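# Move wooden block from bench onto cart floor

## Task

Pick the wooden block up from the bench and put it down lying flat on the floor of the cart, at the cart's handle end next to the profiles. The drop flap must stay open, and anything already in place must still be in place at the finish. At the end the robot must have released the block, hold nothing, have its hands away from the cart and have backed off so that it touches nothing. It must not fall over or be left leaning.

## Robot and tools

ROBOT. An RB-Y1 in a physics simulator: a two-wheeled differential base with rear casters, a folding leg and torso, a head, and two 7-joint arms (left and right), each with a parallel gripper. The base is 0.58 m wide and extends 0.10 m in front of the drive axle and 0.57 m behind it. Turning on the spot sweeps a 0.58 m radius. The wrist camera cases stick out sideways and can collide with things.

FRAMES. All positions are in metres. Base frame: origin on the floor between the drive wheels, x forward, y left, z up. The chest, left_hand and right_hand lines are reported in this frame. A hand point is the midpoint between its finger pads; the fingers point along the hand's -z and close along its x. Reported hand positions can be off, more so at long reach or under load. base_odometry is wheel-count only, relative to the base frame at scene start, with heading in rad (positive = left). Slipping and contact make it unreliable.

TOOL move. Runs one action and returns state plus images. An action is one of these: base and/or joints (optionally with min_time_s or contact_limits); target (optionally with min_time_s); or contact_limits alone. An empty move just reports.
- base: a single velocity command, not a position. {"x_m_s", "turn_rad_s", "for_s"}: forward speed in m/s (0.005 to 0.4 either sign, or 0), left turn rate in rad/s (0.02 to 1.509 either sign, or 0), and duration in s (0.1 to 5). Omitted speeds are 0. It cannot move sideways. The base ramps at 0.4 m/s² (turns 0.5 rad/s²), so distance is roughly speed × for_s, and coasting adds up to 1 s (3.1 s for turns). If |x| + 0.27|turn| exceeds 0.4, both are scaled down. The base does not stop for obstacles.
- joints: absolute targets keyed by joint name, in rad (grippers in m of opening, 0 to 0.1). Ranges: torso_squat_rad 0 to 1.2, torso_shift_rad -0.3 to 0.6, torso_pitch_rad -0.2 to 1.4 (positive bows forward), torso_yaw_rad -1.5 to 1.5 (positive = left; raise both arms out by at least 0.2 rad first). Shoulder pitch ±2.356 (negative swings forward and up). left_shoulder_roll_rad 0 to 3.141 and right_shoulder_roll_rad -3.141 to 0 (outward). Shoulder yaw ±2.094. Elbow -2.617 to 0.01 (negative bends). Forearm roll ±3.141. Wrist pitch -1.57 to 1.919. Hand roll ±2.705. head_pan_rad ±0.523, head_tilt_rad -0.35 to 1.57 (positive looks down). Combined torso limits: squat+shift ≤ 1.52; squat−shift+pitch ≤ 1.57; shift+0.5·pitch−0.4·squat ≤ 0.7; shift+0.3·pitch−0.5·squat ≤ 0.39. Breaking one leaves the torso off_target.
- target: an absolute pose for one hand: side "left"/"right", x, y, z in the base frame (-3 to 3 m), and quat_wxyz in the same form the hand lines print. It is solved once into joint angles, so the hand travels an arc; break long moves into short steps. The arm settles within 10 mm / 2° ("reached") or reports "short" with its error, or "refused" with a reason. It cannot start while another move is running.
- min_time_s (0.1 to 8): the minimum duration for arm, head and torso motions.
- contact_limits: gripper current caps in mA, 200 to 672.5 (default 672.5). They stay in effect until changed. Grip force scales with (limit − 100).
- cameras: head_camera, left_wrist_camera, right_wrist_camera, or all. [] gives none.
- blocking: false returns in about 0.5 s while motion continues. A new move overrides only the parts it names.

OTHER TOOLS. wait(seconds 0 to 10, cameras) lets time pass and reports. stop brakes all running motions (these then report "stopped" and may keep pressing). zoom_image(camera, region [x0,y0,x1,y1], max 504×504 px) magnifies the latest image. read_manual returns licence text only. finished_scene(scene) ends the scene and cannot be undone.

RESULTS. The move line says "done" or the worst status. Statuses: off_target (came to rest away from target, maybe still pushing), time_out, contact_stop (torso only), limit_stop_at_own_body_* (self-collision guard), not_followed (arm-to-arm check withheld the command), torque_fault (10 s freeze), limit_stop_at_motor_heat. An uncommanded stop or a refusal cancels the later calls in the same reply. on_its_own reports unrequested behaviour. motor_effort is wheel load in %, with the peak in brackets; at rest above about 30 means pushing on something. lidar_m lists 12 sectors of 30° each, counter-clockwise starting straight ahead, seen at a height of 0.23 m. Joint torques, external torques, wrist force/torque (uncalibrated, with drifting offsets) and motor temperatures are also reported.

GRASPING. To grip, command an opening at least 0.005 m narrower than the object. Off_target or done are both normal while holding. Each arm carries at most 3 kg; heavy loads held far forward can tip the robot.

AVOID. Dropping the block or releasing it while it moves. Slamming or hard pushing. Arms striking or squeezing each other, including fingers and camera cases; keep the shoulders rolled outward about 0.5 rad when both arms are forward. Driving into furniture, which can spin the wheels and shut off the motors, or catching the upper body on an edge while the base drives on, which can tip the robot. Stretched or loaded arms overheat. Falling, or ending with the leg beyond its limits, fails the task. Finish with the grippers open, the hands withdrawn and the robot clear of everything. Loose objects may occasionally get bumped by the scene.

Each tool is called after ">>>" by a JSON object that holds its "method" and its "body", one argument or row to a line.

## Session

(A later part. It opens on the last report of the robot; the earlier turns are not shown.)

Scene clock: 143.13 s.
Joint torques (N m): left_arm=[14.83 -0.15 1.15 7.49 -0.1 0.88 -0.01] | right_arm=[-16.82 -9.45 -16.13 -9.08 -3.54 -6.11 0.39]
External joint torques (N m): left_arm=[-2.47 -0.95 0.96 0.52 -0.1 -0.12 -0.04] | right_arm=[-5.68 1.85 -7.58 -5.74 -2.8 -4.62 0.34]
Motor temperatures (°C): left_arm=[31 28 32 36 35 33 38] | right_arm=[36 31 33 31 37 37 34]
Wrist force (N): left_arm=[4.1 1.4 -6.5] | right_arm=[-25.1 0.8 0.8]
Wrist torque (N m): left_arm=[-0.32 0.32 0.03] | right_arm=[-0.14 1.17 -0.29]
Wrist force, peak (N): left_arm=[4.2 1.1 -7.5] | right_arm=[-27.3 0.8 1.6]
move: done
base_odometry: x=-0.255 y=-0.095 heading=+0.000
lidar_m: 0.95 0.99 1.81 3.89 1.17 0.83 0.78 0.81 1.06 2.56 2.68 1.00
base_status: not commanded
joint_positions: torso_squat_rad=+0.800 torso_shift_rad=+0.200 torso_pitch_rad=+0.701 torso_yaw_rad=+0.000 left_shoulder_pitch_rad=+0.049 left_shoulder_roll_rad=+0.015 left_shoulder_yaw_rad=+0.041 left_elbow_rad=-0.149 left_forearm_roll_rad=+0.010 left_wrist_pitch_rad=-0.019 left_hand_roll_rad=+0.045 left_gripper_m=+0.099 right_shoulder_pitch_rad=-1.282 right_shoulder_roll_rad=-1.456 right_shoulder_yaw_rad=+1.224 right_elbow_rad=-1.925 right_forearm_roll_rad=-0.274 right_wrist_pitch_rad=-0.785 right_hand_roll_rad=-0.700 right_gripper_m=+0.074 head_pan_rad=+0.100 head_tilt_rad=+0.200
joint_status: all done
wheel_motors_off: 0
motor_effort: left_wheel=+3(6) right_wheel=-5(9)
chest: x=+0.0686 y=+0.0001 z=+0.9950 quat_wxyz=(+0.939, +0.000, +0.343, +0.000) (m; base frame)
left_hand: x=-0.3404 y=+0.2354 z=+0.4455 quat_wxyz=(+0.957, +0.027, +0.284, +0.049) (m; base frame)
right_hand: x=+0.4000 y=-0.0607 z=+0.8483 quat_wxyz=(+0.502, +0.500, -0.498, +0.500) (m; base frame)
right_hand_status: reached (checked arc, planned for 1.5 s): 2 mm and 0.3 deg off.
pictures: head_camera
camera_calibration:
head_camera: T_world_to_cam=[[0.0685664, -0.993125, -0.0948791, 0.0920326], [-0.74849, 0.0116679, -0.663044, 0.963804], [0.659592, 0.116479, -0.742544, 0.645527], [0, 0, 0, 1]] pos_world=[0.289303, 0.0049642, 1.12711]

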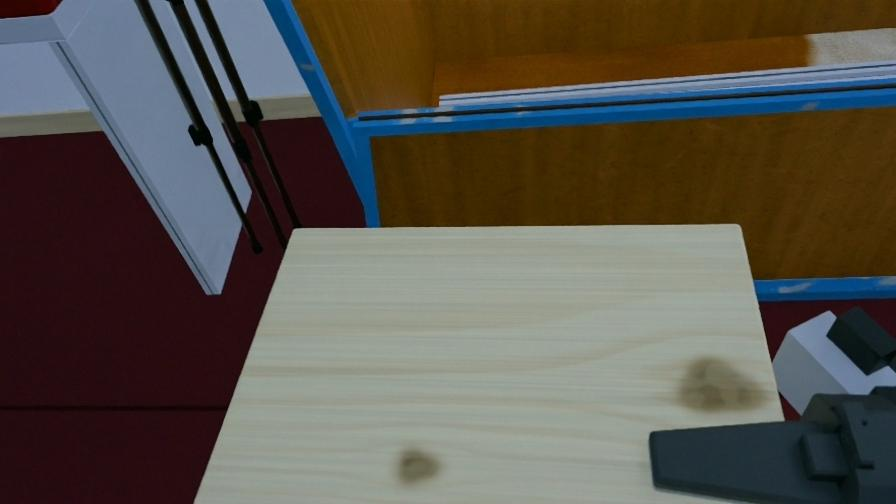

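>>> {"method": "move", "body": {
  "joints": {"torso_squat_rad": 0.8, "torso_shift_rad": 0.4, "torso_pitch_rad": 1.14, "right_shoulder_pitch_rad": -1.7, "head_tilt_rad": 0.0},
  "min_time_s": 3,
  "cameras": ["head_camera"]
}}

>>> {"method": "move", "body": {
  "target": {"side":"right","x":0.42,"y":-0.05,"z":0.77,"quat_wxyz":[0.4887,0.5111,-0.4887,0.5111]},
  "min_time_s": 2,
  "cameras": ["head_camera"]
}}

Scene clock: 152.20 s.
Joint torques (N m): left_arm=[21.86 -0.11 1 10.36 -0.13 1.55 0.07] | right_arm=[-19.68 -8.01 -16.24 -10.27 -3.5 -6.22 0.3]
External joint torques (N m): left_arm=[-2.93 -0.8 0.75 0.54 -0.12 -0.08 0.02] | right_arm=[-8.42 1.74 -7.83 -5.99 -2.82 -4.72 0.25]
Motor temperatures (°C): left_arm=[31 28 32 36 35 33 38] | right_arm=[36 31 33 31 37 38 34]
Wrist force (N): left_arm=[5.6 0.2 -4.7] | right_arm=[-24.5 -0.4 3.3]
Wrist torque (N m): left_arm=[-0.16 0.41 0.05] | right_arm=[-0.25 1.22 -0.30]
Wrist force, peak (N): left_arm=[7.2 0.9 -5.5] | right_arm=[-25.3 0.1 3.2]
move: done
base_odometry: x=-0.255 y=-0.095 heading=+0.000
lidar_m: 0.95 0.97 1.79 3.89 1.16 0.81 0.78 0.81 1.07 2.55 2.69 1.00
base_status: not commanded
joint_positions: torso_squat_rad=+0.800 torso_shift_rad=+0.400 torso_pitch_rad=+1.141 torso_yaw_rad=+0.000 left_shoulder_pitch_rad=+0.049 left_shoulder_roll_rad=+0.015 left_shoulder_yaw_rad=+0.041 left_elbow_rad=-0.149 left_forearm_roll_rad=+0.010 left_wrist_pitch_rad=-0.019 left_hand_roll_rad=+0.045 left_gripper_m=+0.099 right_shoulder_pitch_rad=-1.698 right_shoulder_roll_rad=-1.456 right_shoulder_yaw_rad=+1.224 right_elbow_rad=-1.925 right_forearm_roll_rad=-0.274 right_wrist_pitch_rad=-0.785 right_hand_roll_rad=-0.700 right_gripper_m=+0.074 head_pan_rad=+0.100 head_tilt_rad=+0.000
joint_status: all done
wheel_motors_off: 0
motor_effort: left_wheel=+0(6) right_wheel=-1(8)
chest: x=+0.2433 y=+0.0001 z=+0.8587 quat_wxyz=(+0.842, +0.000, +0.540, +0.000) (m; base frame)
left_hand: x=-0.3607 y=+0.2354 z=+0.5357 quat_wxyz=(+0.872, +0.037, +0.486, +0.042) (m; base frame)
right_hand: x=+0.5704 y=-0.0148 z=+0.6918 quat_wxyz=(+0.463, +0.560, -0.491, +0.481) (m; base frame)
pictures: head_camera
camera_calibration:
head_camera: T_world_to_cam=[[0.0268751, -0.992586, -0.118537, 0.0967259], [-0.884719, 0.0315831, -0.465053, 0.864753], [0.465349, 0.11737, -0.877311, 0.551894], [0, 0, 0, 1]] pos_world=[0.505641, 0.00392141, 0.897804]

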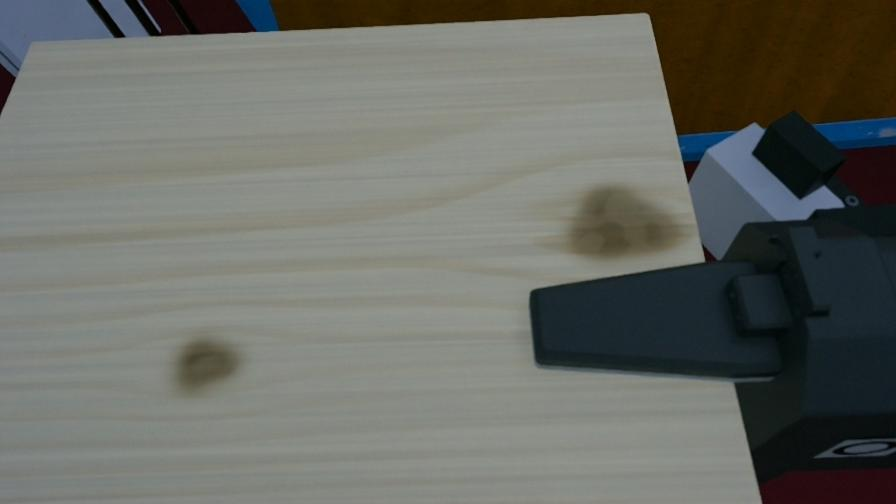

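Scene clock: 156.60 s.
Joint torques (N m): left_arm=[22.08 -0.37 1.14 10.36 -0.12 1.48 0.07] | right_arm=[-6.14 -6.28 -6.4 -19.54 -0.3 -10.57 -0.69]
External joint torques (N m): left_arm=[-2.7 -1.06 0.89 0.54 -0.11 -0.15 0.03] | right_arm=[-1.66 4.27 -1.72 -13.99 -0.24 -8.72 -0.74]
Motor temperatures (°C): left_arm=[31 28 32 36 35 33 38] | right_arm=[36 31 33 33 37 39 34]
Wrist force (N): left_arm=[6.2 0.5 -5.3] | right_arm=[-35.9 -8.0 0.0]
Wrist torque (N m): left_arm=[-0.18 0.47 0.04] | right_arm=[-0.17 1.23 0.69]
Wrist force, peak (N): left_arm=[7.3 0.1 -4.9] | right_arm=[-61.5 -30.8 -9.1]
move: short
base_odometry: x=-0.255 y=-0.095 heading=+0.000
lidar_m: 0.95 0.97 1.80 3.90 1.17 0.82 0.77 0.81 1.06 2.54 2.67 1.01
base_status: not commanded
joint_positions: torso_squat_rad=+0.800 torso_shift_rad=+0.400 torso_pitch_rad=+1.141 torso_yaw_rad=+0.000 left_shoulder_pitch_rad=+0.049 left_shoulder_roll_rad=+0.015 left_shoulder_yaw_rad=+0.041 left_elbow_rad=-0.149 left_forearm_roll_rad=+0.010 left_wrist_pitch_rad=-0.019 left_hand_roll_rad=+0.045 left_gripper_m=+0.099 right_shoulder_pitch_rad=-1.473 right_shoulder_roll_rad=-1.956 right_shoulder_yaw_rad=+1.280 right_elbow_rad=-2.581 right_forearm_roll_rad=-0.498 right_wrist_pitch_rad=-0.669 right_hand_roll_rad=-0.195 right_gripper_m=+0.076 head_pan_rad=+0.100 head_tilt_rad=+0.000
joint_status: right_elbow_rad time_out (moved -0.656 of -0.692); right_wrist_pitch_rad time_out (moved +0.116 of +0.109); the others done
wheel_motors_off: 0
on_its_own: right_elbow_rad is held at -2.584, not at your -2.617, since a time_out
motor_effort: left_wheel=-3(3) right_wheel=+1(4)
chest: x=+0.2433 y=+0.0001 z=+0.8587 quat_wxyz=(+0.842, +0.000, +0.540, +0.000) (m; base frame)
left_hand: x=-0.3607 y=+0.2354 z=+0.5357 quat_wxyz=(+0.872, +0.037, +0.486, +0.042) (m; base frame)
right_hand: x=+0.4315 y=-0.0550 z=+0.7560 quat_wxyz=(+0.467, +0.526, -0.489, +0.516) (m; base frame)
right_hand_status: short (checked arc, as near as the solve gets, planned for 2.0 s): time_out, 19 mm and 3.1 deg off.
pictures: head_camera
camera_calibration:
head_camera: T_world_to_cam=[[0.0268893, -0.992585, -0.11854, 0.0967366], [-0.884656, 0.0315882, -0.465173, 0.864786], [0.465468, 0.117376, -0.877247, 0.55191], [0, 0, 0, 1]] pos_world=[0.505541, 0.00392142, 0.897904]

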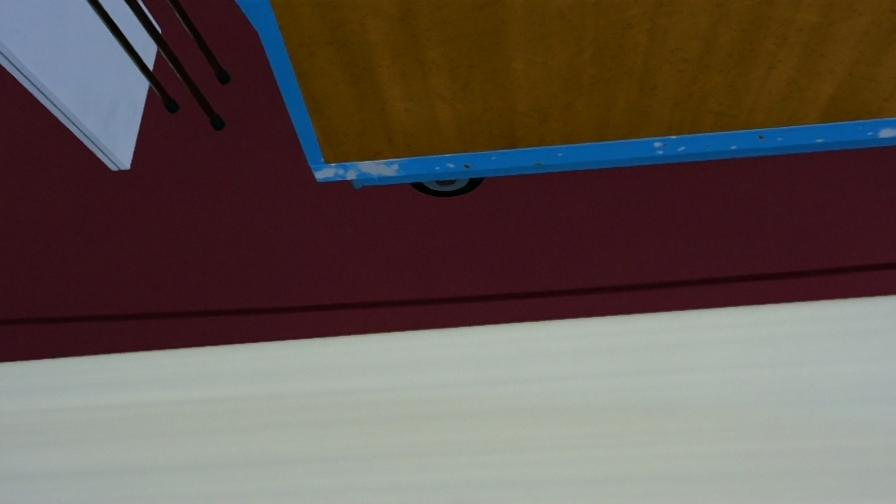

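>>> {"method": "move", "body": {
  "target": {"side":"right","x":0.53,"y":-0.05,"z":0.76,"quat_wxyz":[0.4887,0.5111,-0.4887,0.5111]},
  "min_time_s": 2,
  "cameras": ["head_camera"]
}}

>>> {"method": "move", "body": {
  "joints": {"torso_squat_rad": 0.8, "torso_shift_rad": 0.2, "torso_pitch_rad": 0.8, "head_tilt_rad": 0.3},
  "min_time_s": 2,
  "cameras": ["head_camera"]
}}

Scene clock: 161.33 s.
Joint torques (N m): left_arm=[21.95 -0.33 1.12 10.26 -0.06 1.5 -0.04] | right_arm=[-15.13 -6.98 -14.56 -7.95 -2.26 -6.33 0.09]
External joint torques (N m): left_arm=[-2.84 -1.02 0.88 0.44 -0.06 -0.14 -0.09] | right_arm=[-7.47 3.99 -7.07 -4.63 -1.75 -4.77 0.04]
Motor temperatures (°C): left_arm=[31 28 32 36 35 33 38] | right_arm=[35 31 33 33 37 39 34]
Wrist force (N): left_arm=[5.5 1.1 -5.4] | right_arm=[-24.4 1.0 0.7]
Wrist torque (N m): left_arm=[-0.26 0.39 0.03] | right_arm=[-0.17 1.27 -0.40]
Wrist force, peak (N): left_arm=[7.0 -0.2 -5.3] | right_arm=[-36.7 -7.9 0.4]
move: done
base_odometry: x=-0.255 y=-0.095 heading=+0.000
lidar_m: 0.95 0.98 1.80 3.90 1.17 0.83 0.77 0.82 1.07 2.55 2.69 1.00
base_status: not commanded
joint_positions: torso_squat_rad=+0.800 torso_shift_rad=+0.400 torso_pitch_rad=+1.141 torso_yaw_rad=+0.000 left_shoulder_pitch_rad=+0.049 left_shoulder_roll_rad=+0.015 left_shoulder_yaw_rad=+0.041 left_elbow_rad=-0.149 left_forearm_roll_rad=+0.010 left_wrist_pitch_rad=-0.019 left_hand_roll_rad=+0.045 left_gripper_m=+0.099 right_shoulder_pitch_rad=-1.629 right_shoulder_roll_rad=-1.858 right_shoulder_yaw_rad=+1.116 right_elbow_rad=-2.336 right_forearm_roll_rad=-0.428 right_wrist_pitch_rad=-0.647 right_hand_roll_rad=-0.610 right_gripper_m=+0.075 head_pan_rad=+0.100 head_tilt_rad=+0.000
joint_status: all done
wheel_motors_off: 0
motor_effort: left_wheel=-2(3) right_wheel=+2(3)
chest: x=+0.2433 y=+0.0001 z=+0.8587 quat_wxyz=(+0.842, +0.000, +0.540, +0.000) (m; base frame)
left_hand: x=-0.3607 y=+0.2354 z=+0.5357 quat_wxyz=(+0.872, +0.037, +0.486, +0.042) (m; base frame)
right_hand: x=+0.5303 y=-0.0507 z=+0.7583 quat_wxyz=(+0.492, +0.508, -0.490, +0.509) (m; base frame)
right_hand_status: reached (checked arc, planned for 2.0 s): 2 mm and 0.6 deg off.
pictures: head_camera
camera_calibration:
head_camera: T_world_to_cam=[[0.0268893, -0.992585, -0.11854, 0.0967366], [-0.884656, 0.0315882, -0.465173, 0.864786], [0.465468, 0.117376, -0.877247, 0.55191], [0, 0, 0, 1]] pos_world=[0.505541, 0.00392142, 0.897904]

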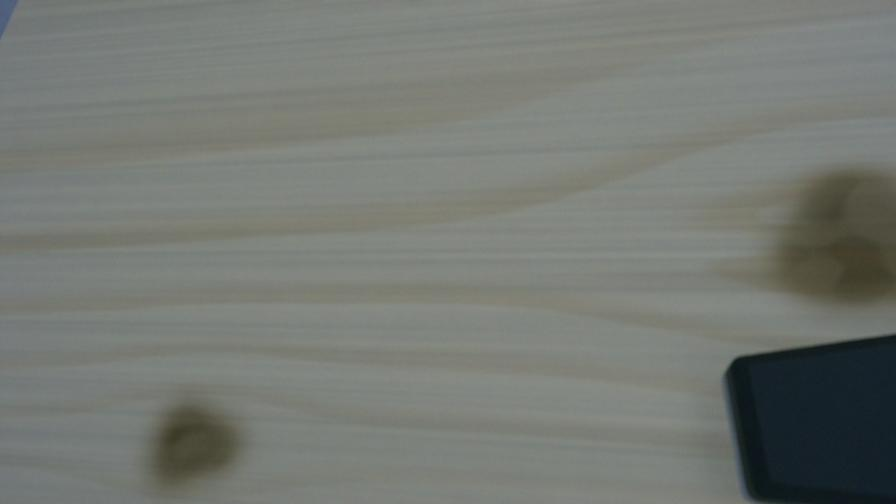

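Scene clock: 163.67 s.
Joint torques (N m): left_arm=[17.09 -0.05 1.04 8.27 -0.14 1.03 0.06] | right_arm=[-16.36 -6.52 -14.92 -2.81 -3.49 -4.35 0.02]
External joint torques (N m): left_arm=[-2.25 -0.84 0.83 0.5 -0.14 -0.14 0.02] | right_arm=[-7.59 2.93 -6.48 -2.15 -2.65 -3.24 -0.03]
Motor temperatures (°C): left_arm=[31 28 32 36 35 33 38] | right_arm=[35 31 33 33 37 39 34]
Wrist force (N): left_arm=[5.4 1.3 -6.8] | right_arm=[-22.4 8.9 0.5]
Wrist torque (N m): left_arm=[-0.30 0.47 0.04] | right_arm=[0.25 1.25 -0.35]
Wrist force, peak (N): left_arm=[5.5 1.2 -6.9] | right_arm=[-25.5 0.6 1.3]
move: done
base_odometry: x=-0.255 y=-0.095 heading=+0.000
lidar_m: 0.95 0.98 1.80 3.90 1.17 0.83 0.78 0.81 1.06 2.55 2.68 1.01
base_status: not commanded
joint_positions: torso_squat_rad=+0.800 torso_shift_rad=+0.200 torso_pitch_rad=+0.801 torso_yaw_rad=+0.000 left_shoulder_pitch_rad=+0.049 left_shoulder_roll_rad=+0.015 left_shoulder_yaw_rad=+0.041 left_elbow_rad=-0.149 left_forearm_roll_rad=+0.010 left_wrist_pitch_rad=-0.019 left_hand_roll_rad=+0.045 left_gripper_m=+0.099 right_shoulder_pitch_rad=-1.629 right_shoulder_roll_rad=-1.858 right_shoulder_yaw_rad=+1.116 right_elbow_rad=-2.337 right_forearm_roll_rad=-0.427 right_wrist_pitch_rad=-0.648 right_hand_roll_rad=-0.610 right_gripper_m=+0.075 head_pan_rad=+0.100 head_tilt_rad=+0.300
joint_status: all done
wheel_motors_off: 0
motor_effort: left_wheel=-2(4) right_wheel=+3(4)
chest: x=+0.0911 y=+0.0001 z=+0.9739 quat_wxyz=(+0.921, +0.000, +0.390, +0.000) (m; base frame)
left_hand: x=-0.3705 y=+0.2354 z=+0.4680 quat_wxyz=(+0.942, +0.029, +0.332, +0.047) (m; base frame)
right_hand: x=+0.3949 y=-0.0505 z=+0.9751 quat_wxyz=(+0.402, +0.415, -0.566, +0.588) (m; base frame)
pictures: head_camera
camera_calibration:
head_camera: T_world_to_cam=[[0.055939, -0.993408, -0.100056, 0.0949508], [-0.865016, 0.00182588, -0.50174, 0.818566], [0.498616, 0.114617, -0.859212, 0.763334], [0, 0, 0, 1]] pos_world=[0.322152, 0.00533952, 1.07607]

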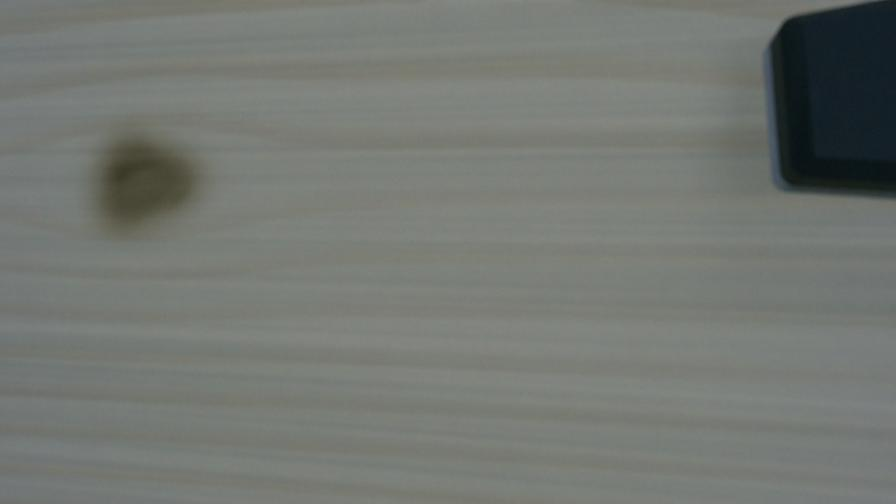

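>>> {"method": "move", "body": {
  "target": {"side":"right","x":0.45,"y":-0.04,"z":0.82,"quat_wxyz":[0.4887,0.5111,-0.4887,0.5111]},
  "min_time_s": 2,
  "cameras": ["head_camera"]
}}

>>> {"method": "move", "body": {
  "base": {"turn_rad_s": 0.1, "for_s": 0.45},
  "joints": {"head_pan_rad": -0.1,"head_tilt_rad": 0.1},
  "cameras": ["head_camera"]
}}

Scene clock: 168.80 s.
Joint torques (N m): left_arm=[17.18 -0.01 0.78 8.21 -0.08 0.95 0.04] | right_arm=[-19.47 -8.25 -14.8 -7.35 -3.78 -5.76 0.08]
External joint torques (N m): left_arm=[-2.17 -0.79 0.57 0.44 -0.08 -0.21 0] | right_arm=[-6.56 2.16 -5.78 -4.48 -2.94 -4.37 0.03]
Motor temperatures (°C): left_arm=[31 28 32 36 35 33 38] | right_arm=[35 31 33 32 37 39 34]
Wrist force (N): left_arm=[5.0 0.3 -6.4] | right_arm=[-24.4 0.5 0.7]
Wrist torque (N m): left_arm=[-0.16 0.40 0.05] | right_arm=[-0.11 1.24 -0.37]
Wrist force, peak (N): left_arm=[5.2 0.9 -7.0] | right_arm=[-25.6 1.6 0.5]
move: done
base_odometry: x=-0.255 y=-0.095 heading=+0.000
lidar_m: 0.95 0.99 1.80 3.90 1.18 0.81 0.78 0.81 1.07 2.54 2.68 1.01
base_status: not commanded
joint_positions: torso_squat_rad=+0.800 torso_shift_rad=+0.200 torso_pitch_rad=+0.801 torso_yaw_rad=+0.000 left_shoulder_pitch_rad=+0.049 left_shoulder_roll_rad=+0.015 left_shoulder_yaw_rad=+0.041 left_elbow_rad=-0.149 left_forearm_roll_rad=+0.010 left_wrist_pitch_rad=-0.019 left_hand_roll_rad=+0.045 left_gripper_m=+0.099 right_shoulder_pitch_rad=-1.523 right_shoulder_roll_rad=-1.396 right_shoulder_yaw_rad=+1.317 right_elbow_rad=-1.806 right_forearm_roll_rad=-0.262 right_wrist_pitch_rad=-0.814 right_hand_roll_rad=-0.759 right_gripper_m=+0.075 head_pan_rad=+0.100 head_tilt_rad=+0.300
joint_status: all done
wheel_motors_off: 0
motor_effort: left_wheel=-1(3) right_wheel=+2(3)
chest: x=+0.0911 y=+0.0001 z=+0.9739 quat_wxyz=(+0.921, +0.000, +0.390, +0.000) (m; base frame)
left_hand: x=-0.3705 y=+0.2354 z=+0.4680 quat_wxyz=(+0.942, +0.029, +0.332, +0.047) (m; base frame)
right_hand: x=+0.4498 y=-0.0407 z=+0.8185 quat_wxyz=(+0.491, +0.509, -0.488, +0.511) (m; base frame)
right_hand_status: reached (checked arc, planned for 2.0 s): 2 mm and 0.4 deg off.
pictures: head_camera
camera_calibration:
head_camera: T_world_to_cam=[[0.0559292, -0.993408, -0.100061, 0.0949599], [-0.865017, 0.00183702, -0.501739, 0.818565], [0.498616, 0.114617, -0.859212, 0.763334], [0, 0, 0, 1]] pos_world=[0.322152, 0.00533955, 1.07607]

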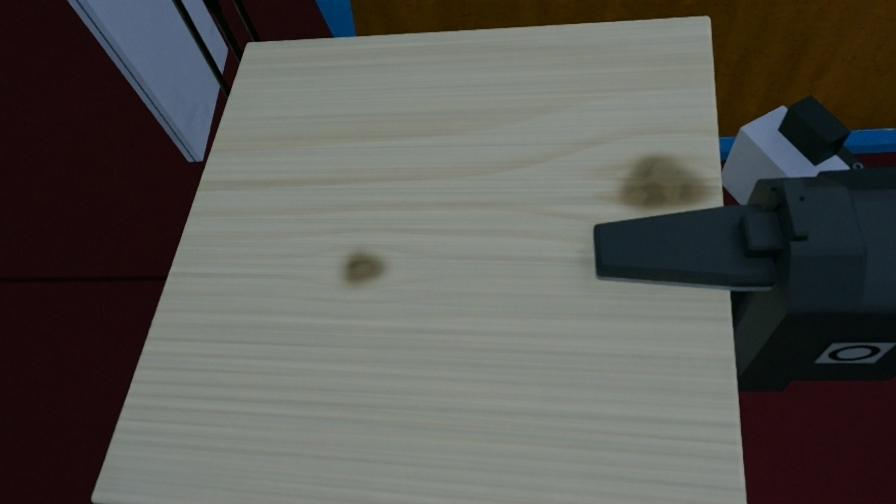

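Scene clock: 169.83 s.
Joint torques (N m): left_arm=[16.85 -0.36 1.01 8.06 -0.06 1.02 0.11] | right_arm=[-19.32 -8.06 -15.07 -7.39 -3.93 -5.86 0.07]
External joint torques (N m): left_arm=[-2.5 -1.14 0.8 0.29 -0.05 -0.14 0.08] | right_arm=[-6.4 2.36 -6.05 -4.52 -3.09 -4.48 0.02]
Motor temperatures (°C): left_arm=[31 28 32 36 35 33 38] | right_arm=[35 31 33 32 37 39 34]
Wrist force (N): left_arm=[4.7 0.2 -6.0] | right_arm=[-24.5 0.9 0.5]
Wrist torque (N m): left_arm=[-0.13 0.42 0.02] | right_arm=[-0.13 1.30 -0.38]
Wrist force, peak (N): left_arm=[5.4 0.6 -6.8] | right_arm=[-25.1 1.0 1.1]
move: done
base_odometry: x=-0.255 y=-0.095 heading=+0.045
lidar_m: 0.95 1.33 1.80 3.17 1.12 0.80 0.77 0.83 1.12 2.96 1.36 0.99
base_status: done (sent for 0.47 of 0.47 s)
joint_positions: torso_squat_rad=+0.800 torso_shift_rad=+0.200 torso_pitch_rad=+0.801 torso_yaw_rad=+0.000 left_shoulder_pitch_rad=+0.049 left_shoulder_roll_rad=+0.015 left_shoulder_yaw_rad=+0.041 left_elbow_rad=-0.149 left_forearm_roll_rad=+0.010 left_wrist_pitch_rad=-0.019 left_hand_roll_rad=+0.045 left_gripper_m=+0.099 right_shoulder_pitch_rad=-1.523 right_shoulder_roll_rad=-1.396 right_shoulder_yaw_rad=+1.317 right_elbow_rad=-1.806 right_forearm_roll_rad=-0.262 right_wrist_pitch_rad=-0.814 right_hand_roll_rad=-0.759 right_gripper_m=+0.075 head_pan_rad=-0.100 head_tilt_rad=+0.100
joint_status: all done
wheel_motors_off: 0
motor_effort: left_wheel=-13(37) right_wheel=+20(41)
chest: x=+0.0911 y=+0.0001 z=+0.9739 quat_wxyz=(+0.921, +0.000, +0.390, +0.000) (m; base frame)
left_hand: x=-0.3705 y=+0.2354 z=+0.4680 quat_wxyz=(+0.942, +0.029, +0.332, +0.047) (m; base frame)
right_hand: x=+0.4498 y=-0.0407 z=+0.8185 quat_wxyz=(+0.491, +0.509, -0.488, +0.511) (m; base frame)
pictures: head_camera
camera_calibration:
head_camera: T_world_to_cam=[[-0.0771374, -0.996173, 0.0410926, -0.0266298], [-0.744963, 0.030195, -0.666422, 0.969237], [0.662631, -0.0820185, -0.744441, 0.596369], [0, 0, 0, 1]] pos_world=[0.324818, -0.00688069, 1.09098]

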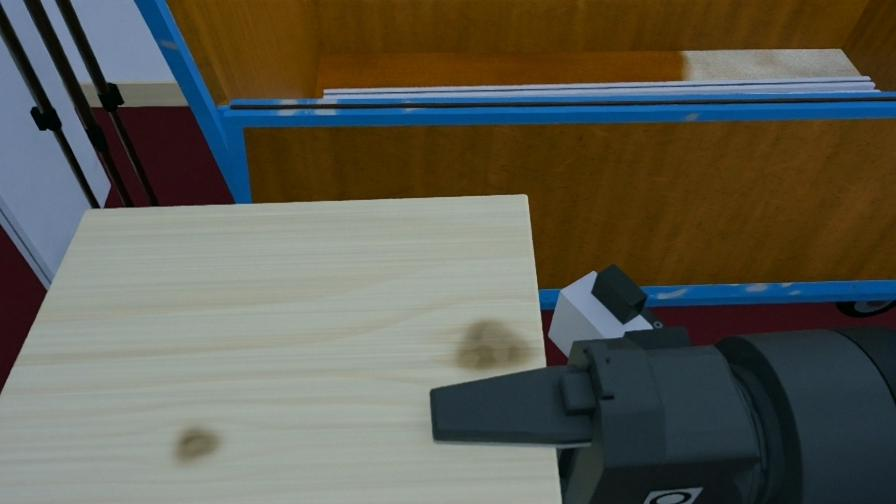

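>>> {"method": "move", "body": {
  "target": {"side":"right","x":0.45,"y":-0.085,"z":0.82,"quat_wxyz":[0.5,0.5,-0.5,0.5]},
  "cameras": []
}}

>>> {"method": "move", "body": {
  "base": {"x_m_s": 0.16, "for_s": 4.5},
  "joints": {"head_pan_rad": 0.0,"head_tilt_rad": 0.4},
  "cameras": ["head_camera"]
}}

Scene clock: 173.77 s.
Joint torques (N m): left_arm=[17.26 -0.27 0.9 8.07 -0.07 1.05 0.03] | right_arm=[-18.24 -10.43 -15.91 -6.41 -3.9 -5.62 0.44]
External joint torques (N m): left_arm=[-2.09 -1.06 0.69 0.3 -0.07 -0.12 0] | right_arm=[-6.66 1.61 -7.26 -4.41 -3.05 -4.43 0.39]
Motor temperatures (°C): left_arm=[31 28 32 36 35 33 38] | right_arm=[35 31 33 32 37 39 34]
Wrist force (N): left_arm=[5.3 0.1 -6.3] | right_arm=[-24.3 2.0 0.3]
Wrist torque (N m): left_arm=[-0.17 0.46 0.03] | right_arm=[0.15 1.26 -0.43]
Wrist force, peak (N): left_arm=[5.9 0.4 -6.8] | right_arm=[-28.0 1.8 3.7]
move: done
base_odometry: x=-0.255 y=-0.095 heading=+0.045
lidar_m: 0.95 1.33 1.80 3.18 1.10 0.81 0.78 0.81 1.12 2.98 1.36 0.99
base_status: not commanded
joint_positions: torso_squat_rad=+0.800 torso_shift_rad=+0.200 torso_pitch_rad=+0.801 torso_yaw_rad=+0.000 left_shoulder_pitch_rad=+0.049 left_shoulder_roll_rad=+0.015 left_shoulder_yaw_rad=+0.041 left_elbow_rad=-0.149 left_forearm_roll_rad=+0.010 left_wrist_pitch_rad=-0.019 left_hand_roll_rad=+0.045 left_gripper_m=+0.099 right_shoulder_pitch_rad=-1.453 right_shoulder_roll_rad=-1.503 right_shoulder_yaw_rad=+1.309 right_elbow_rad=-1.800 right_forearm_roll_rad=-0.305 right_wrist_pitch_rad=-0.913 right_hand_roll_rad=-0.709 right_gripper_m=+0.075 head_pan_rad=-0.100 head_tilt_rad=+0.100
joint_status: all done
wheel_motors_off: 0
motor_effort: left_wheel=-15(17) right_wheel=+21(26)
chest: x=+0.0912 y=+0.0000 z=+0.9739 quat_wxyz=(+0.921, +0.000, +0.390, +0.000) (m; base frame)
left_hand: x=-0.3705 y=+0.2354 z=+0.4680 quat_wxyz=(+0.942, +0.029, +0.332, +0.047) (m; base frame)
right_hand: x=+0.4499 y=-0.0857 z=+0.8184 quat_wxyz=(+0.502, +0.499, -0.499, +0.500) (m; base frame)
right_hand_status: reached (checked arc, planned for 0.4 s): 2 mm and 0.3 deg off.
pictures: none
No camera images: "cameras" was empty.

Scene clock: 179.00 s.
Joint torques (N m): left_arm=[17.27 0.2 1.07 8.12 -0.09 1 -0.01] | right_arm=[-18.28 -10.11 -15.57 -7.26 -3.75 -5.98 0.51]
External joint torques (N m): left_arm=[-2.08 -0.58 0.86 0.35 -0.08 -0.17 -0.04] | right_arm=[-6.7 1.81 -6.93 -4.88 -2.88 -4.53 0.46]
Motor temperatures (°C): left_arm=[31 28 32 36 35 33 38] | right_arm=[35 31 33 32 37 39 34]
Wrist force (N): left_arm=[4.9 -0.2 -6.2] | right_arm=[-24.6 0.9 0.0]
Wrist torque (N m): left_arm=[-0.11 0.41 0.06] | right_arm=[-0.10 1.24 -0.46]
Wrist force, peak (N): left_arm=[5.7 0.2 -6.8] | right_arm=[-26.2 0.3 0.7]
move: done
base_odometry: x=+0.464 y=-0.062 heading=+0.045
lidar_m: 0.22 0.24 0.79 3.98 2.15 1.55 1.49 1.57 2.11 0.94 0.34 0.24
base_status: done (sent for 4.5 of 4.5 s)
joint_positions: torso_squat_rad=+0.800 torso_shift_rad=+0.200 torso_pitch_rad=+0.801 torso_yaw_rad=+0.000 left_shoulder_pitch_rad=+0.049 left_shoulder_roll_rad=+0.015 left_shoulder_yaw_rad=+0.041 left_elbow_rad=-0.149 left_forearm_roll_rad=+0.010 left_wrist_pitch_rad=-0.019 left_hand_roll_rad=+0.045 left_gripper_m=+0.099 right_shoulder_pitch_rad=-1.453 right_shoulder_roll_rad=-1.503 right_shoulder_yaw_rad=+1.309 right_elbow_rad=-1.800 right_forearm_roll_rad=-0.305 right_wrist_pitch_rad=-0.913 right_hand_roll_rad=-0.709 right_gripper_m=+0.075 head_pan_rad=+0.000 head_tilt_rad=+0.400
joint_status: all done
wheel_motors_off: 0
motor_effort: left_wheel=+0(20) right_wheel=-1(56)
chest: x=+0.0912 y=+0.0000 z=+0.9739 quat_wxyz=(+0.921, +0.000, +0.390, +0.000) (m; base frame)
left_hand: x=-0.3705 y=+0.2354 z=+0.4680 quat_wxyz=(+0.942, +0.029, +0.332, +0.047) (m; base frame)
right_hand: x=+0.4500 y=-0.0857 z=+0.8183 quat_wxyz=(+0.502, +0.499, -0.499, +0.500) (m; base frame)
pictures: head_camera
camera_calibration:
head_camera: T_world_to_cam=[[-0.0163421, -0.999501, -0.0270139, 0.032848], [-0.909977, 0.0260634, -0.413838, 0.733372], [0.414336, 0.0178191, -0.90995, 0.840015], [0, 0, 0, 1]] pos_world=[0.31984, -0.00125082, 1.06876]

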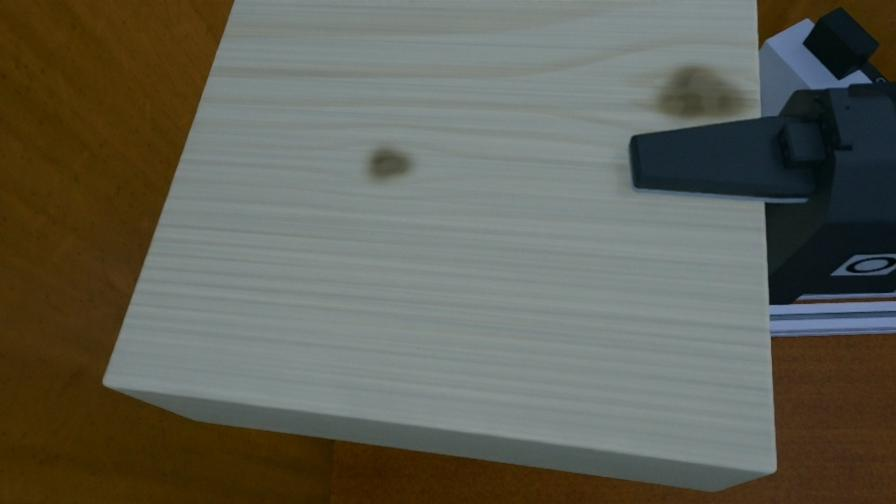

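>>> {"method": "move", "body": {
  "target": {"side":"right","x":0.41,"y":-0.105,"z":0.82,"quat_wxyz":[0.5,0.5,-0.5,0.5]},
  "cameras": []
}}

>>> {"method": "move", "body": {
  "joints": {"torso_squat_rad": 0.8, "torso_shift_rad": 0.35, "torso_pitch_rad": 1.08, "right_shoulder_pitch_rad": -1.69, "head_tilt_rad": 0.3},
  "min_time_s": 3,
  "cameras": ["head_camera"]
}}

Scene clock: 182.77 s.
Joint torques (N m): left_arm=[17.43 -0.13 1.12 8.05 -0.15 0.98 -0.02] | right_arm=[-15.75 -11.64 -12.81 -7.93 -3.54 -6.68 0.12]
External joint torques (N m): left_arm=[-1.92 -0.93 0.91 0.29 -0.15 -0.18 -0.05] | right_arm=[-6.28 0.93 -5.07 -5.25 -2.79 -5.14 0.07]
Motor temperatures (°C): left_arm=[31 28 32 36 35 33 38] | right_arm=[35 31 33 32 37 39 34]
Wrist force (N): left_arm=[5.3 0.8 -5.8] | right_arm=[-25.0 0.9 0.8]
Wrist torque (N m): left_arm=[-0.23 0.45 0.04] | right_arm=[-0.15 1.27 -0.43]
Wrist force, peak (N): left_arm=[5.2 1.0 -7.2] | right_arm=[-27.6 -0.4 3.1]
move: done
base_odometry: x=+0.464 y=-0.062 heading=+0.045
lidar_m: 0.22 0.25 0.79 3.98 2.16 1.55 1.48 1.57 2.14 0.95 0.33 0.25
base_status: not commanded
joint_positions: torso_squat_rad=+0.800 torso_shift_rad=+0.200 torso_pitch_rad=+0.801 torso_yaw_rad=+0.000 left_shoulder_pitch_rad=+0.049 left_shoulder_roll_rad=+0.015 left_shoulder_yaw_rad=+0.041 left_elbow_rad=-0.149 left_forearm_roll_rad=+0.010 left_wrist_pitch_rad=-0.019 left_hand_roll_rad=+0.045 left_gripper_m=+0.099 right_shoulder_pitch_rad=-1.360 right_shoulder_roll_rad=-1.614 right_shoulder_yaw_rad=+1.325 right_elbow_rad=-1.928 right_forearm_roll_rad=-0.343 right_wrist_pitch_rad=-0.933 right_hand_roll_rad=-0.588 right_gripper_m=+0.075 head_pan_rad=+0.000 head_tilt_rad=+0.400
joint_status: all done
wheel_motors_off: 0
motor_effort: left_wheel=+1(2) right_wheel=-1(4)
chest: x=+0.0912 y=+0.0000 z=+0.9739 quat_wxyz=(+0.921, +0.000, +0.390, +0.000) (m; base frame)
left_hand: x=-0.3705 y=+0.2354 z=+0.4680 quat_wxyz=(+0.942, +0.029, +0.332, +0.047) (m; base frame)
right_hand: x=+0.4099 y=-0.1055 z=+0.8187 quat_wxyz=(+0.502, +0.499, -0.499, +0.500) (m; base frame)
right_hand_status: reached (checked arc, planned for 0.4 s): 1 mm and 0.2 deg off.
pictures: none
No camera images: "cameras" was empty.

Scene clock: 186.07 s.
Joint torques (N m): left_arm=[18.31 -0.2 0.97 9.52 -0.11 1.32 -0.03] | right_arm=[-18.88 -9.8 -14.16 -7.98 -3.57 -6.17 0.3]
External joint torques (N m): left_arm=[-5.08 -0.98 0.73 0.22 -0.1 -0.19 -0.08] | right_arm=[-8.34 1.43 -5.77 -5.14 -2.75 -4.68 0.25]
Motor temperatures (°C): left_arm=[31 28 32 36 35 33 38] | right_arm=[35 31 33 32 36 39 34]
Wrist force (N): left_arm=[5.3 0.6 -6.3] | right_arm=[-24.3 3.1 3.4]
Wrist torque (N m): left_arm=[-0.20 0.40 0.00] | right_arm=[-0.11 1.23 -0.45]
Wrist force, peak (N): left_arm=[7.1 0.2 -5.3] | right_arm=[-31.3 1.9 1.0]
move: contact_stop
base_odometry: x=+0.464 y=-0.062 heading=+0.045
lidar_m: 0.32 0.35 0.78 4.09 2.14 1.56 1.49 1.57 2.14 0.92 0.41 0.33
base_status: not commanded
joint_positions: torso_squat_rad=+0.802 torso_shift_rad=+0.325 torso_pitch_rad=+1.036 torso_yaw_rad=+0.002 left_shoulder_pitch_rad=+0.050 left_shoulder_roll_rad=+0.015 left_shoulder_yaw_rad=+0.041 left_elbow_rad=-0.149 left_forearm_roll_rad=+0.010 left_wrist_pitch_rad=-0.019 left_hand_roll_rad=+0.045 left_gripper_m=+0.099 right_shoulder_pitch_rad=-1.688 right_shoulder_roll_rad=-1.614 right_shoulder_yaw_rad=+1.325 right_elbow_rad=-1.928 right_forearm_roll_rad=-0.343 right_wrist_pitch_rad=-0.933 right_hand_roll_rad=-0.589 right_gripper_m=+0.075 head_pan_rad=+0.000 head_tilt_rad=+0.300
joint_status: torso_shift_rad contact_stop (moved +0.125 of +0.150); torso_pitch_rad contact_stop (moved +0.235 of +0.279); the others done
wheel_motors_off: 0
on_its_own: torso_shift_rad is held at +0.327, not at your +0.350, since a contact_stop; torso_pitch_rad is held at +1.038, not at your +1.080, since a contact_stop
motor_effort: left_wheel=+36(100) right_wheel=+15(60)
chest: x=+0.1938 y=+0.0002 z=+0.8995 quat_wxyz=(+0.869, +0.000, +0.495, +0.001) (m; base frame)
left_hand: x=-0.3737 y=+0.2352 z=+0.5158 quat_wxyz=(+0.896, +0.035, +0.440, +0.045) (m; base frame)
right_hand: x=+0.5295 y=-0.0692 z=+0.7605 quat_wxyz=(+0.442, +0.520, -0.521, +0.512) (m; base frame)
pictures: head_camera
camera_calibration:
head_camera: T_world_to_cam=[[-0.018126, -0.999493, -0.026164, 0.0319796], [-0.957428, 0.0248917, -0.287598, 0.695244], [0.288104, 0.0198371, -0.957394, 0.777175], [0, 0, 0, 1]] pos_world=[0.442319, -0.000759392, 0.94485]

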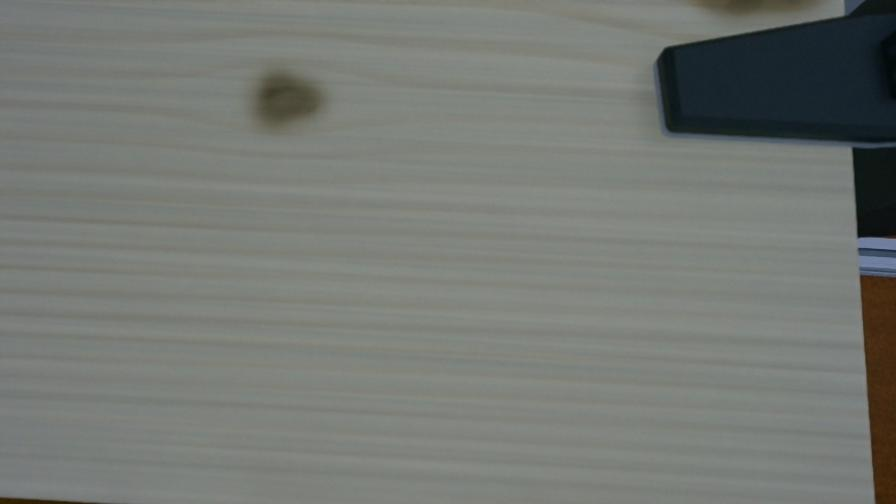

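>>> {"method": "move", "body": {
  "joints": {"torso_squat_rad": 0.9, "torso_shift_rad": 0.4, "torso_pitch_rad": 1.05, "torso_yaw_rad": 0.0},
  "min_time_s": 2,
  "cameras": ["head_camera"]
}}

Scene clock: 192.80 s.
Joint torques (N m): left_arm=[16.23 0.14 1 9.84 -0.13 1.45 0.08] | right_arm=[-17.54 -9.74 -14.77 -7.86 -3.66 -6.35 0.35]
External joint torques (N m): left_arm=[-7.09 -0.68 0.76 0.57 -0.12 -0.05 0.03] | right_arm=[-6.95 1.46 -6.35 -5.05 -2.83 -4.85 0.3]
Motor temperatures (°C): left_arm=[31 28 32 36 35 33 38] | right_arm=[35 31 33 32 36 39 34]
Wrist force (N): left_arm=[6.1 0.3 -5.4] | right_arm=[-24.0 2.7 2.7]
Wrist torque (N m): left_arm=[-0.21 0.47 0.05] | right_arm=[-0.07 1.30 -0.46]
Wrist force, peak (N): left_arm=[6.8 0.0 -5.8] | right_arm=[-32.0 4.0 1.7]
move: contact_stop
base_odometry: x=+0.464 y=-0.062 heading=+0.046
lidar_m: 0.32 0.35 0.79 4.09 2.15 1.56 1.50 1.57 2.14 0.92 0.43 0.32
base_status: not commanded
joint_positions: torso_squat_rad=+0.859 torso_shift_rad=+0.359 torso_pitch_rad=+1.031 torso_yaw_rad=+0.004 left_shoulder_pitch_rad=+0.050 left_shoulder_roll_rad=+0.015 left_shoulder_yaw_rad=+0.041 left_elbow_rad=-0.149 left_forearm_roll_rad=+0.010 left_wrist_pitch_rad=-0.019 left_hand_roll_rad=+0.045 left_gripper_m=+0.099 right_shoulder_pitch_rad=-1.688 right_shoulder_roll_rad=-1.614 right_shoulder_yaw_rad=+1.325 right_elbow_rad=-1.928 right_forearm_roll_rad=-0.343 right_wrist_pitch_rad=-0.933 right_hand_roll_rad=-0.589 right_gripper_m=+0.075 head_pan_rad=+0.000 head_tilt_rad=+0.300
joint_status: torso_squat_rad contact_stop (moved +0.057 of +0.098); torso_shift_rad contact_stop (moved +0.034 of +0.075); the others done
wheel_motors_off: 0
on_its_own: torso_squat_rad is held at +0.858, not at your +0.900, since a contact_stop; torso_shift_rad is held at +0.361, not at your +0.400, since a contact_stop
motor_effort: left_wheel=+48(100) right_wheel=+18(45)
chest: x=+0.1982 y=+0.0004 z=+0.8679 quat_wxyz=(+0.870, +0.000, +0.493, +0.002) (m; base frame)
left_hand: x=-0.3677 y=+0.2352 z=+0.4817 quat_wxyz=(+0.897, +0.035, +0.438, +0.046) (m; base frame)
right_hand: x=+0.5347 y=-0.0686 z=+0.7307 quat_wxyz=(+0.440, +0.519, -0.523, +0.514) (m; base frame)
pictures: head_camera
camera_calibration:
head_camera: T_world_to_cam=[[-0.0170122, -0.999487, -0.027122, 0.031936], [-0.955929, 0.0242107, -0.292599, 0.694435], [0.293106, 0.0209489, -0.95585, 0.743289], [0, 0, 0, 1]] pos_world=[0.446512, -0.000464219, 0.91453]

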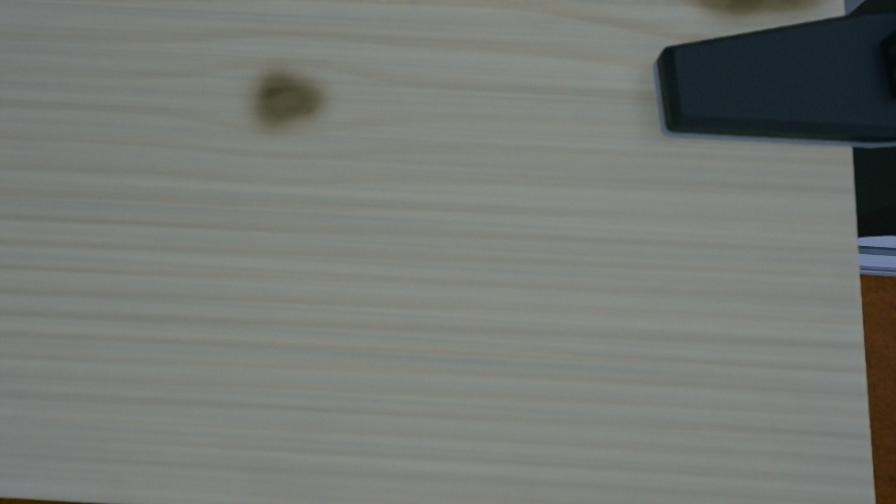

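>>> {"method": "move", "body": {
  "joints": {"torso_squat_rad": 0.8, "torso_shift_rad": 0.2, "torso_pitch_rad": 0.8, "torso_yaw_rad": 0.0, "right_shoulder_pitch_rad": -1.41, "head_tilt_rad": 0.4, "head_pan_rad": -0.2},
  "min_time_s": 2,
  "cameras": ["head_camera"]
}}

Scene clock: 199.67 s.
Joint torques (N m): left_arm=[16.69 -0.34 0.61 8.22 0 1.07 -0.01] | right_arm=[-14.52 -10.56 -14.02 -7.78 -3.78 -6.23 0.36]
External joint torques (N m): left_arm=[-2.66 -1.13 0.4 0.46 0.01 -0.09 -0.05] | right_arm=[-4.57 1.73 -5.97 -5.29 -2.98 -4.7 0.31]
Motor temperatures (°C): left_arm=[31 28 32 37 35 33 38] | right_arm=[35 31 33 32 36 39 34]
Wrist force (N): left_arm=[4.5 -0.2 -5.7] | right_arm=[-24.4 1.9 1.2]
Wrist torque (N m): left_arm=[-0.14 0.39 0.01] | right_arm=[-0.07 1.26 -0.46]
Wrist force, peak (N): left_arm=[6.5 0.8 -6.6] | right_arm=[-25.5 2.1 3.5]
move: done
base_odometry: x=+0.464 y=-0.062 heading=+0.045
lidar_m: 0.32 0.35 0.78 4.08 2.13 1.56 1.48 1.56 2.12 0.93 0.43 0.33
base_status: not commanded
joint_positions: torso_squat_rad=+0.800 torso_shift_rad=+0.200 torso_pitch_rad=+0.801 torso_yaw_rad=+0.000 left_shoulder_pitch_rad=+0.049 left_shoulder_roll_rad=+0.015 left_shoulder_yaw_rad=+0.041 left_elbow_rad=-0.149 left_forearm_roll_rad=+0.010 left_wrist_pitch_rad=-0.019 left_hand_roll_rad=+0.045 left_gripper_m=+0.099 right_shoulder_pitch_rad=-1.409 right_shoulder_roll_rad=-1.614 right_shoulder_yaw_rad=+1.325 right_elbow_rad=-1.928 right_forearm_roll_rad=-0.343 right_wrist_pitch_rad=-0.933 right_hand_roll_rad=-0.589 right_gripper_m=+0.075 head_pan_rad=-0.200 head_tilt_rad=+0.400
joint_status: all done
wheel_motors_off: 0
motor_effort: left_wheel=-4(49) right_wheel=+3(18)
chest: x=+0.0911 y=+0.0001 z=+0.9739 quat_wxyz=(+0.921, +0.000, +0.390, +0.000) (m; base frame)
left_hand: x=-0.3706 y=+0.2354 z=+0.4680 quat_wxyz=(+0.942, +0.029, +0.332, +0.047) (m; base frame)
right_hand: x=+0.4180 y=-0.0999 z=+0.8324 quat_wxyz=(+0.484, +0.494, -0.510, +0.512) (m; base frame)
pictures: head_camera
camera_calibration:
head_camera: T_world_to_cam=[[-0.154519, -0.981198, 0.115645, -0.0890831], [-0.901648, 0.0921914, -0.42253, 0.740749], [0.403925, -0.16956, -0.898941, 0.830638], [0, 0, 0, 1]] pos_world=[0.318614, -0.0148561, 1.06999]

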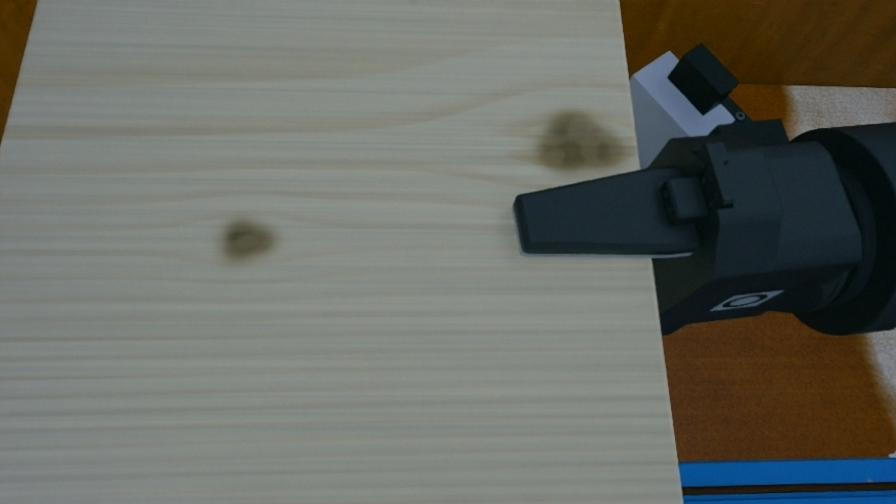

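>>> {"method": "wait", "body": {
  "seconds": 0
}}

Scene clock: 205.90 s.
Joint torques (N m): left_arm=[17.1 -0.11 0.99 8.29 -0.11 1.01 0.02] | right_arm=[-14.81 -10.69 -14.17 -7.65 -3.76 -6.28 0.25]
External joint torques (N m): left_arm=[-2.25 -0.9 0.78 0.52 -0.1 -0.16 -0.02] | right_arm=[-4.86 1.6 -6.12 -5.16 -2.96 -4.75 0.2]
Motor temperatures (°C): left_arm=[31 28 32 37 35 33 38] | right_arm=[35 31 33 32 36 39 34]
Wrist force (N): left_arm=[5.0 0.9 -6.4] | right_arm=[-24.0 1.6 0.7]
Wrist torque (N m): left_arm=[-0.25 0.46 0.02] | right_arm=[-0.03 1.32 -0.44]
Wrist force, peak (N): left_arm=[5.3 0.7 -7.1] | right_arm=[-25.3 2.5 1.0]
base_odometry: x=+0.464 y=-0.062 heading=+0.045
lidar_m: 0.32 0.34 0.79 4.08 2.15 1.56 1.49 1.57 2.14 0.92 0.42 0.33
base_status: not commanded
joint_positions: torso_squat_rad=+0.800 torso_shift_rad=+0.200 torso_pitch_rad=+0.801 torso_yaw_rad=+0.000 left_shoulder_pitch_rad=+0.049 left_shoulder_roll_rad=+0.015 left_shoulder_yaw_rad=+0.041 left_elbow_rad=-0.149 left_forearm_roll_rad=+0.010 left_wrist_pitch_rad=-0.019 left_hand_roll_rad=+0.045 left_gripper_m=+0.099 right_shoulder_pitch_rad=-1.409 right_shoulder_roll_rad=-1.614 right_shoulder_yaw_rad=+1.325 right_elbow_rad=-1.928 right_forearm_roll_rad=-0.343 right_wrist_pitch_rad=-0.933 right_hand_roll_rad=-0.589 right_gripper_m=+0.075 head_pan_rad=-0.200 head_tilt_rad=+0.400
joint_status: all done
wheel_motors_off: 0
motor_effort: left_wheel=-4(49) right_wheel=+3(18)
chest: x=+0.0911 y=+0.0001 z=+0.9739 quat_wxyz=(+0.921, +0.000, +0.390, +0.000) (m; base frame)
left_hand: x=-0.3706 y=+0.2354 z=+0.4680 quat_wxyz=(+0.942, +0.029, +0.332, +0.047) (m; base frame)
right_hand: x=+0.4180 y=-0.0999 z=+0.8324 quat_wxyz=(+0.484, +0.494, -0.510, +0.512) (m; base frame)
pictures: head_camera, left_wrist_camera, right_wrist_camera
camera_calibration:
head_camera: T_world_to_cam=[[-0.154519, -0.981198, 0.115645, -0.0890831], [-0.901648, 0.0921914, -0.42253, 0.740749], [0.403925, -0.16956, -0.898941, 0.830638], [0, 0, 0, 1]] pos_world=[0.318614, -0.0148561, 1.06999]
left_wrist_camera: T_world_to_cam=[[0.767643, 0.135608, -0.626366, 0.545148], [0.371788, -0.890316, 0.262892, 0.25331], [-0.522013, -0.434682, -0.733862, 0.324804], [0, 0, 0, 1]] pos_world=[-0.343104, 0.292786, 0.513231]
right_wrist_camera: T_world_to_cam=[[0.0728318, 0.0352644, -0.996721, 0.801471], [-0.853173, -0.515367, -0.0805765, 0.399264], [-0.516518, 0.856244, -0.00744844, 0.379789], [0, 0, 0, 1]] pos_world=[0.478436, -0.147688, 0.833842]

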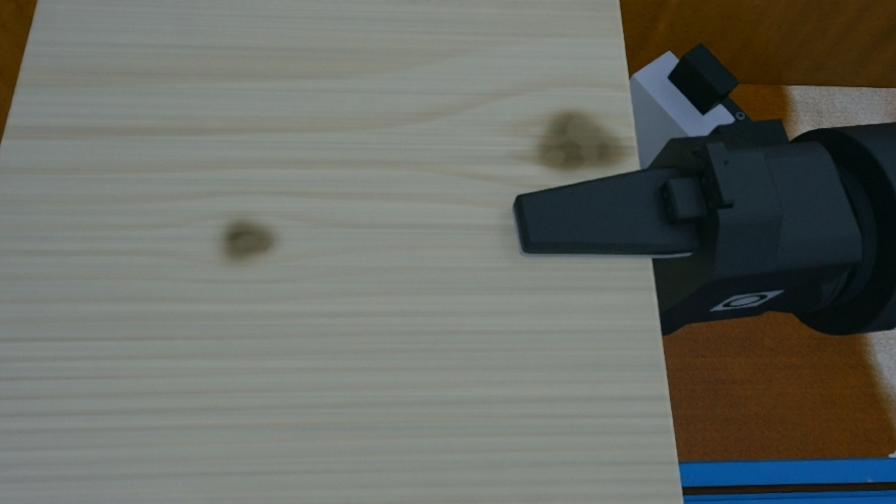

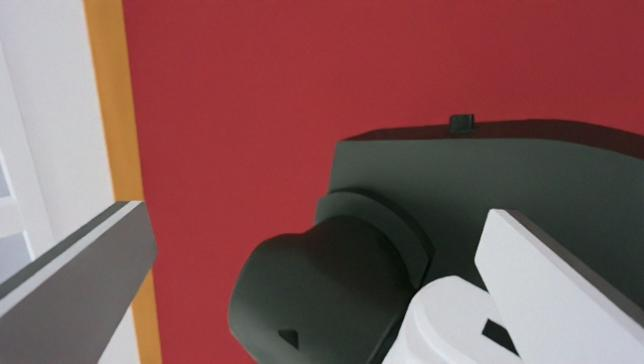

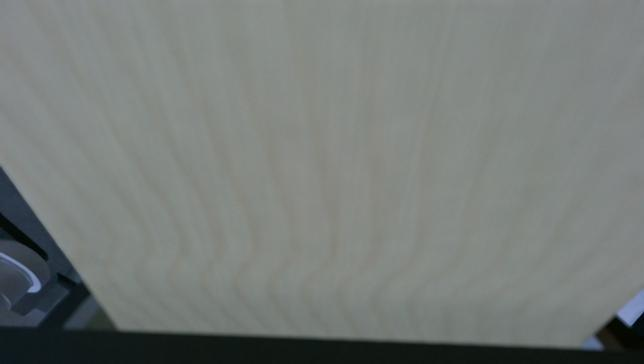

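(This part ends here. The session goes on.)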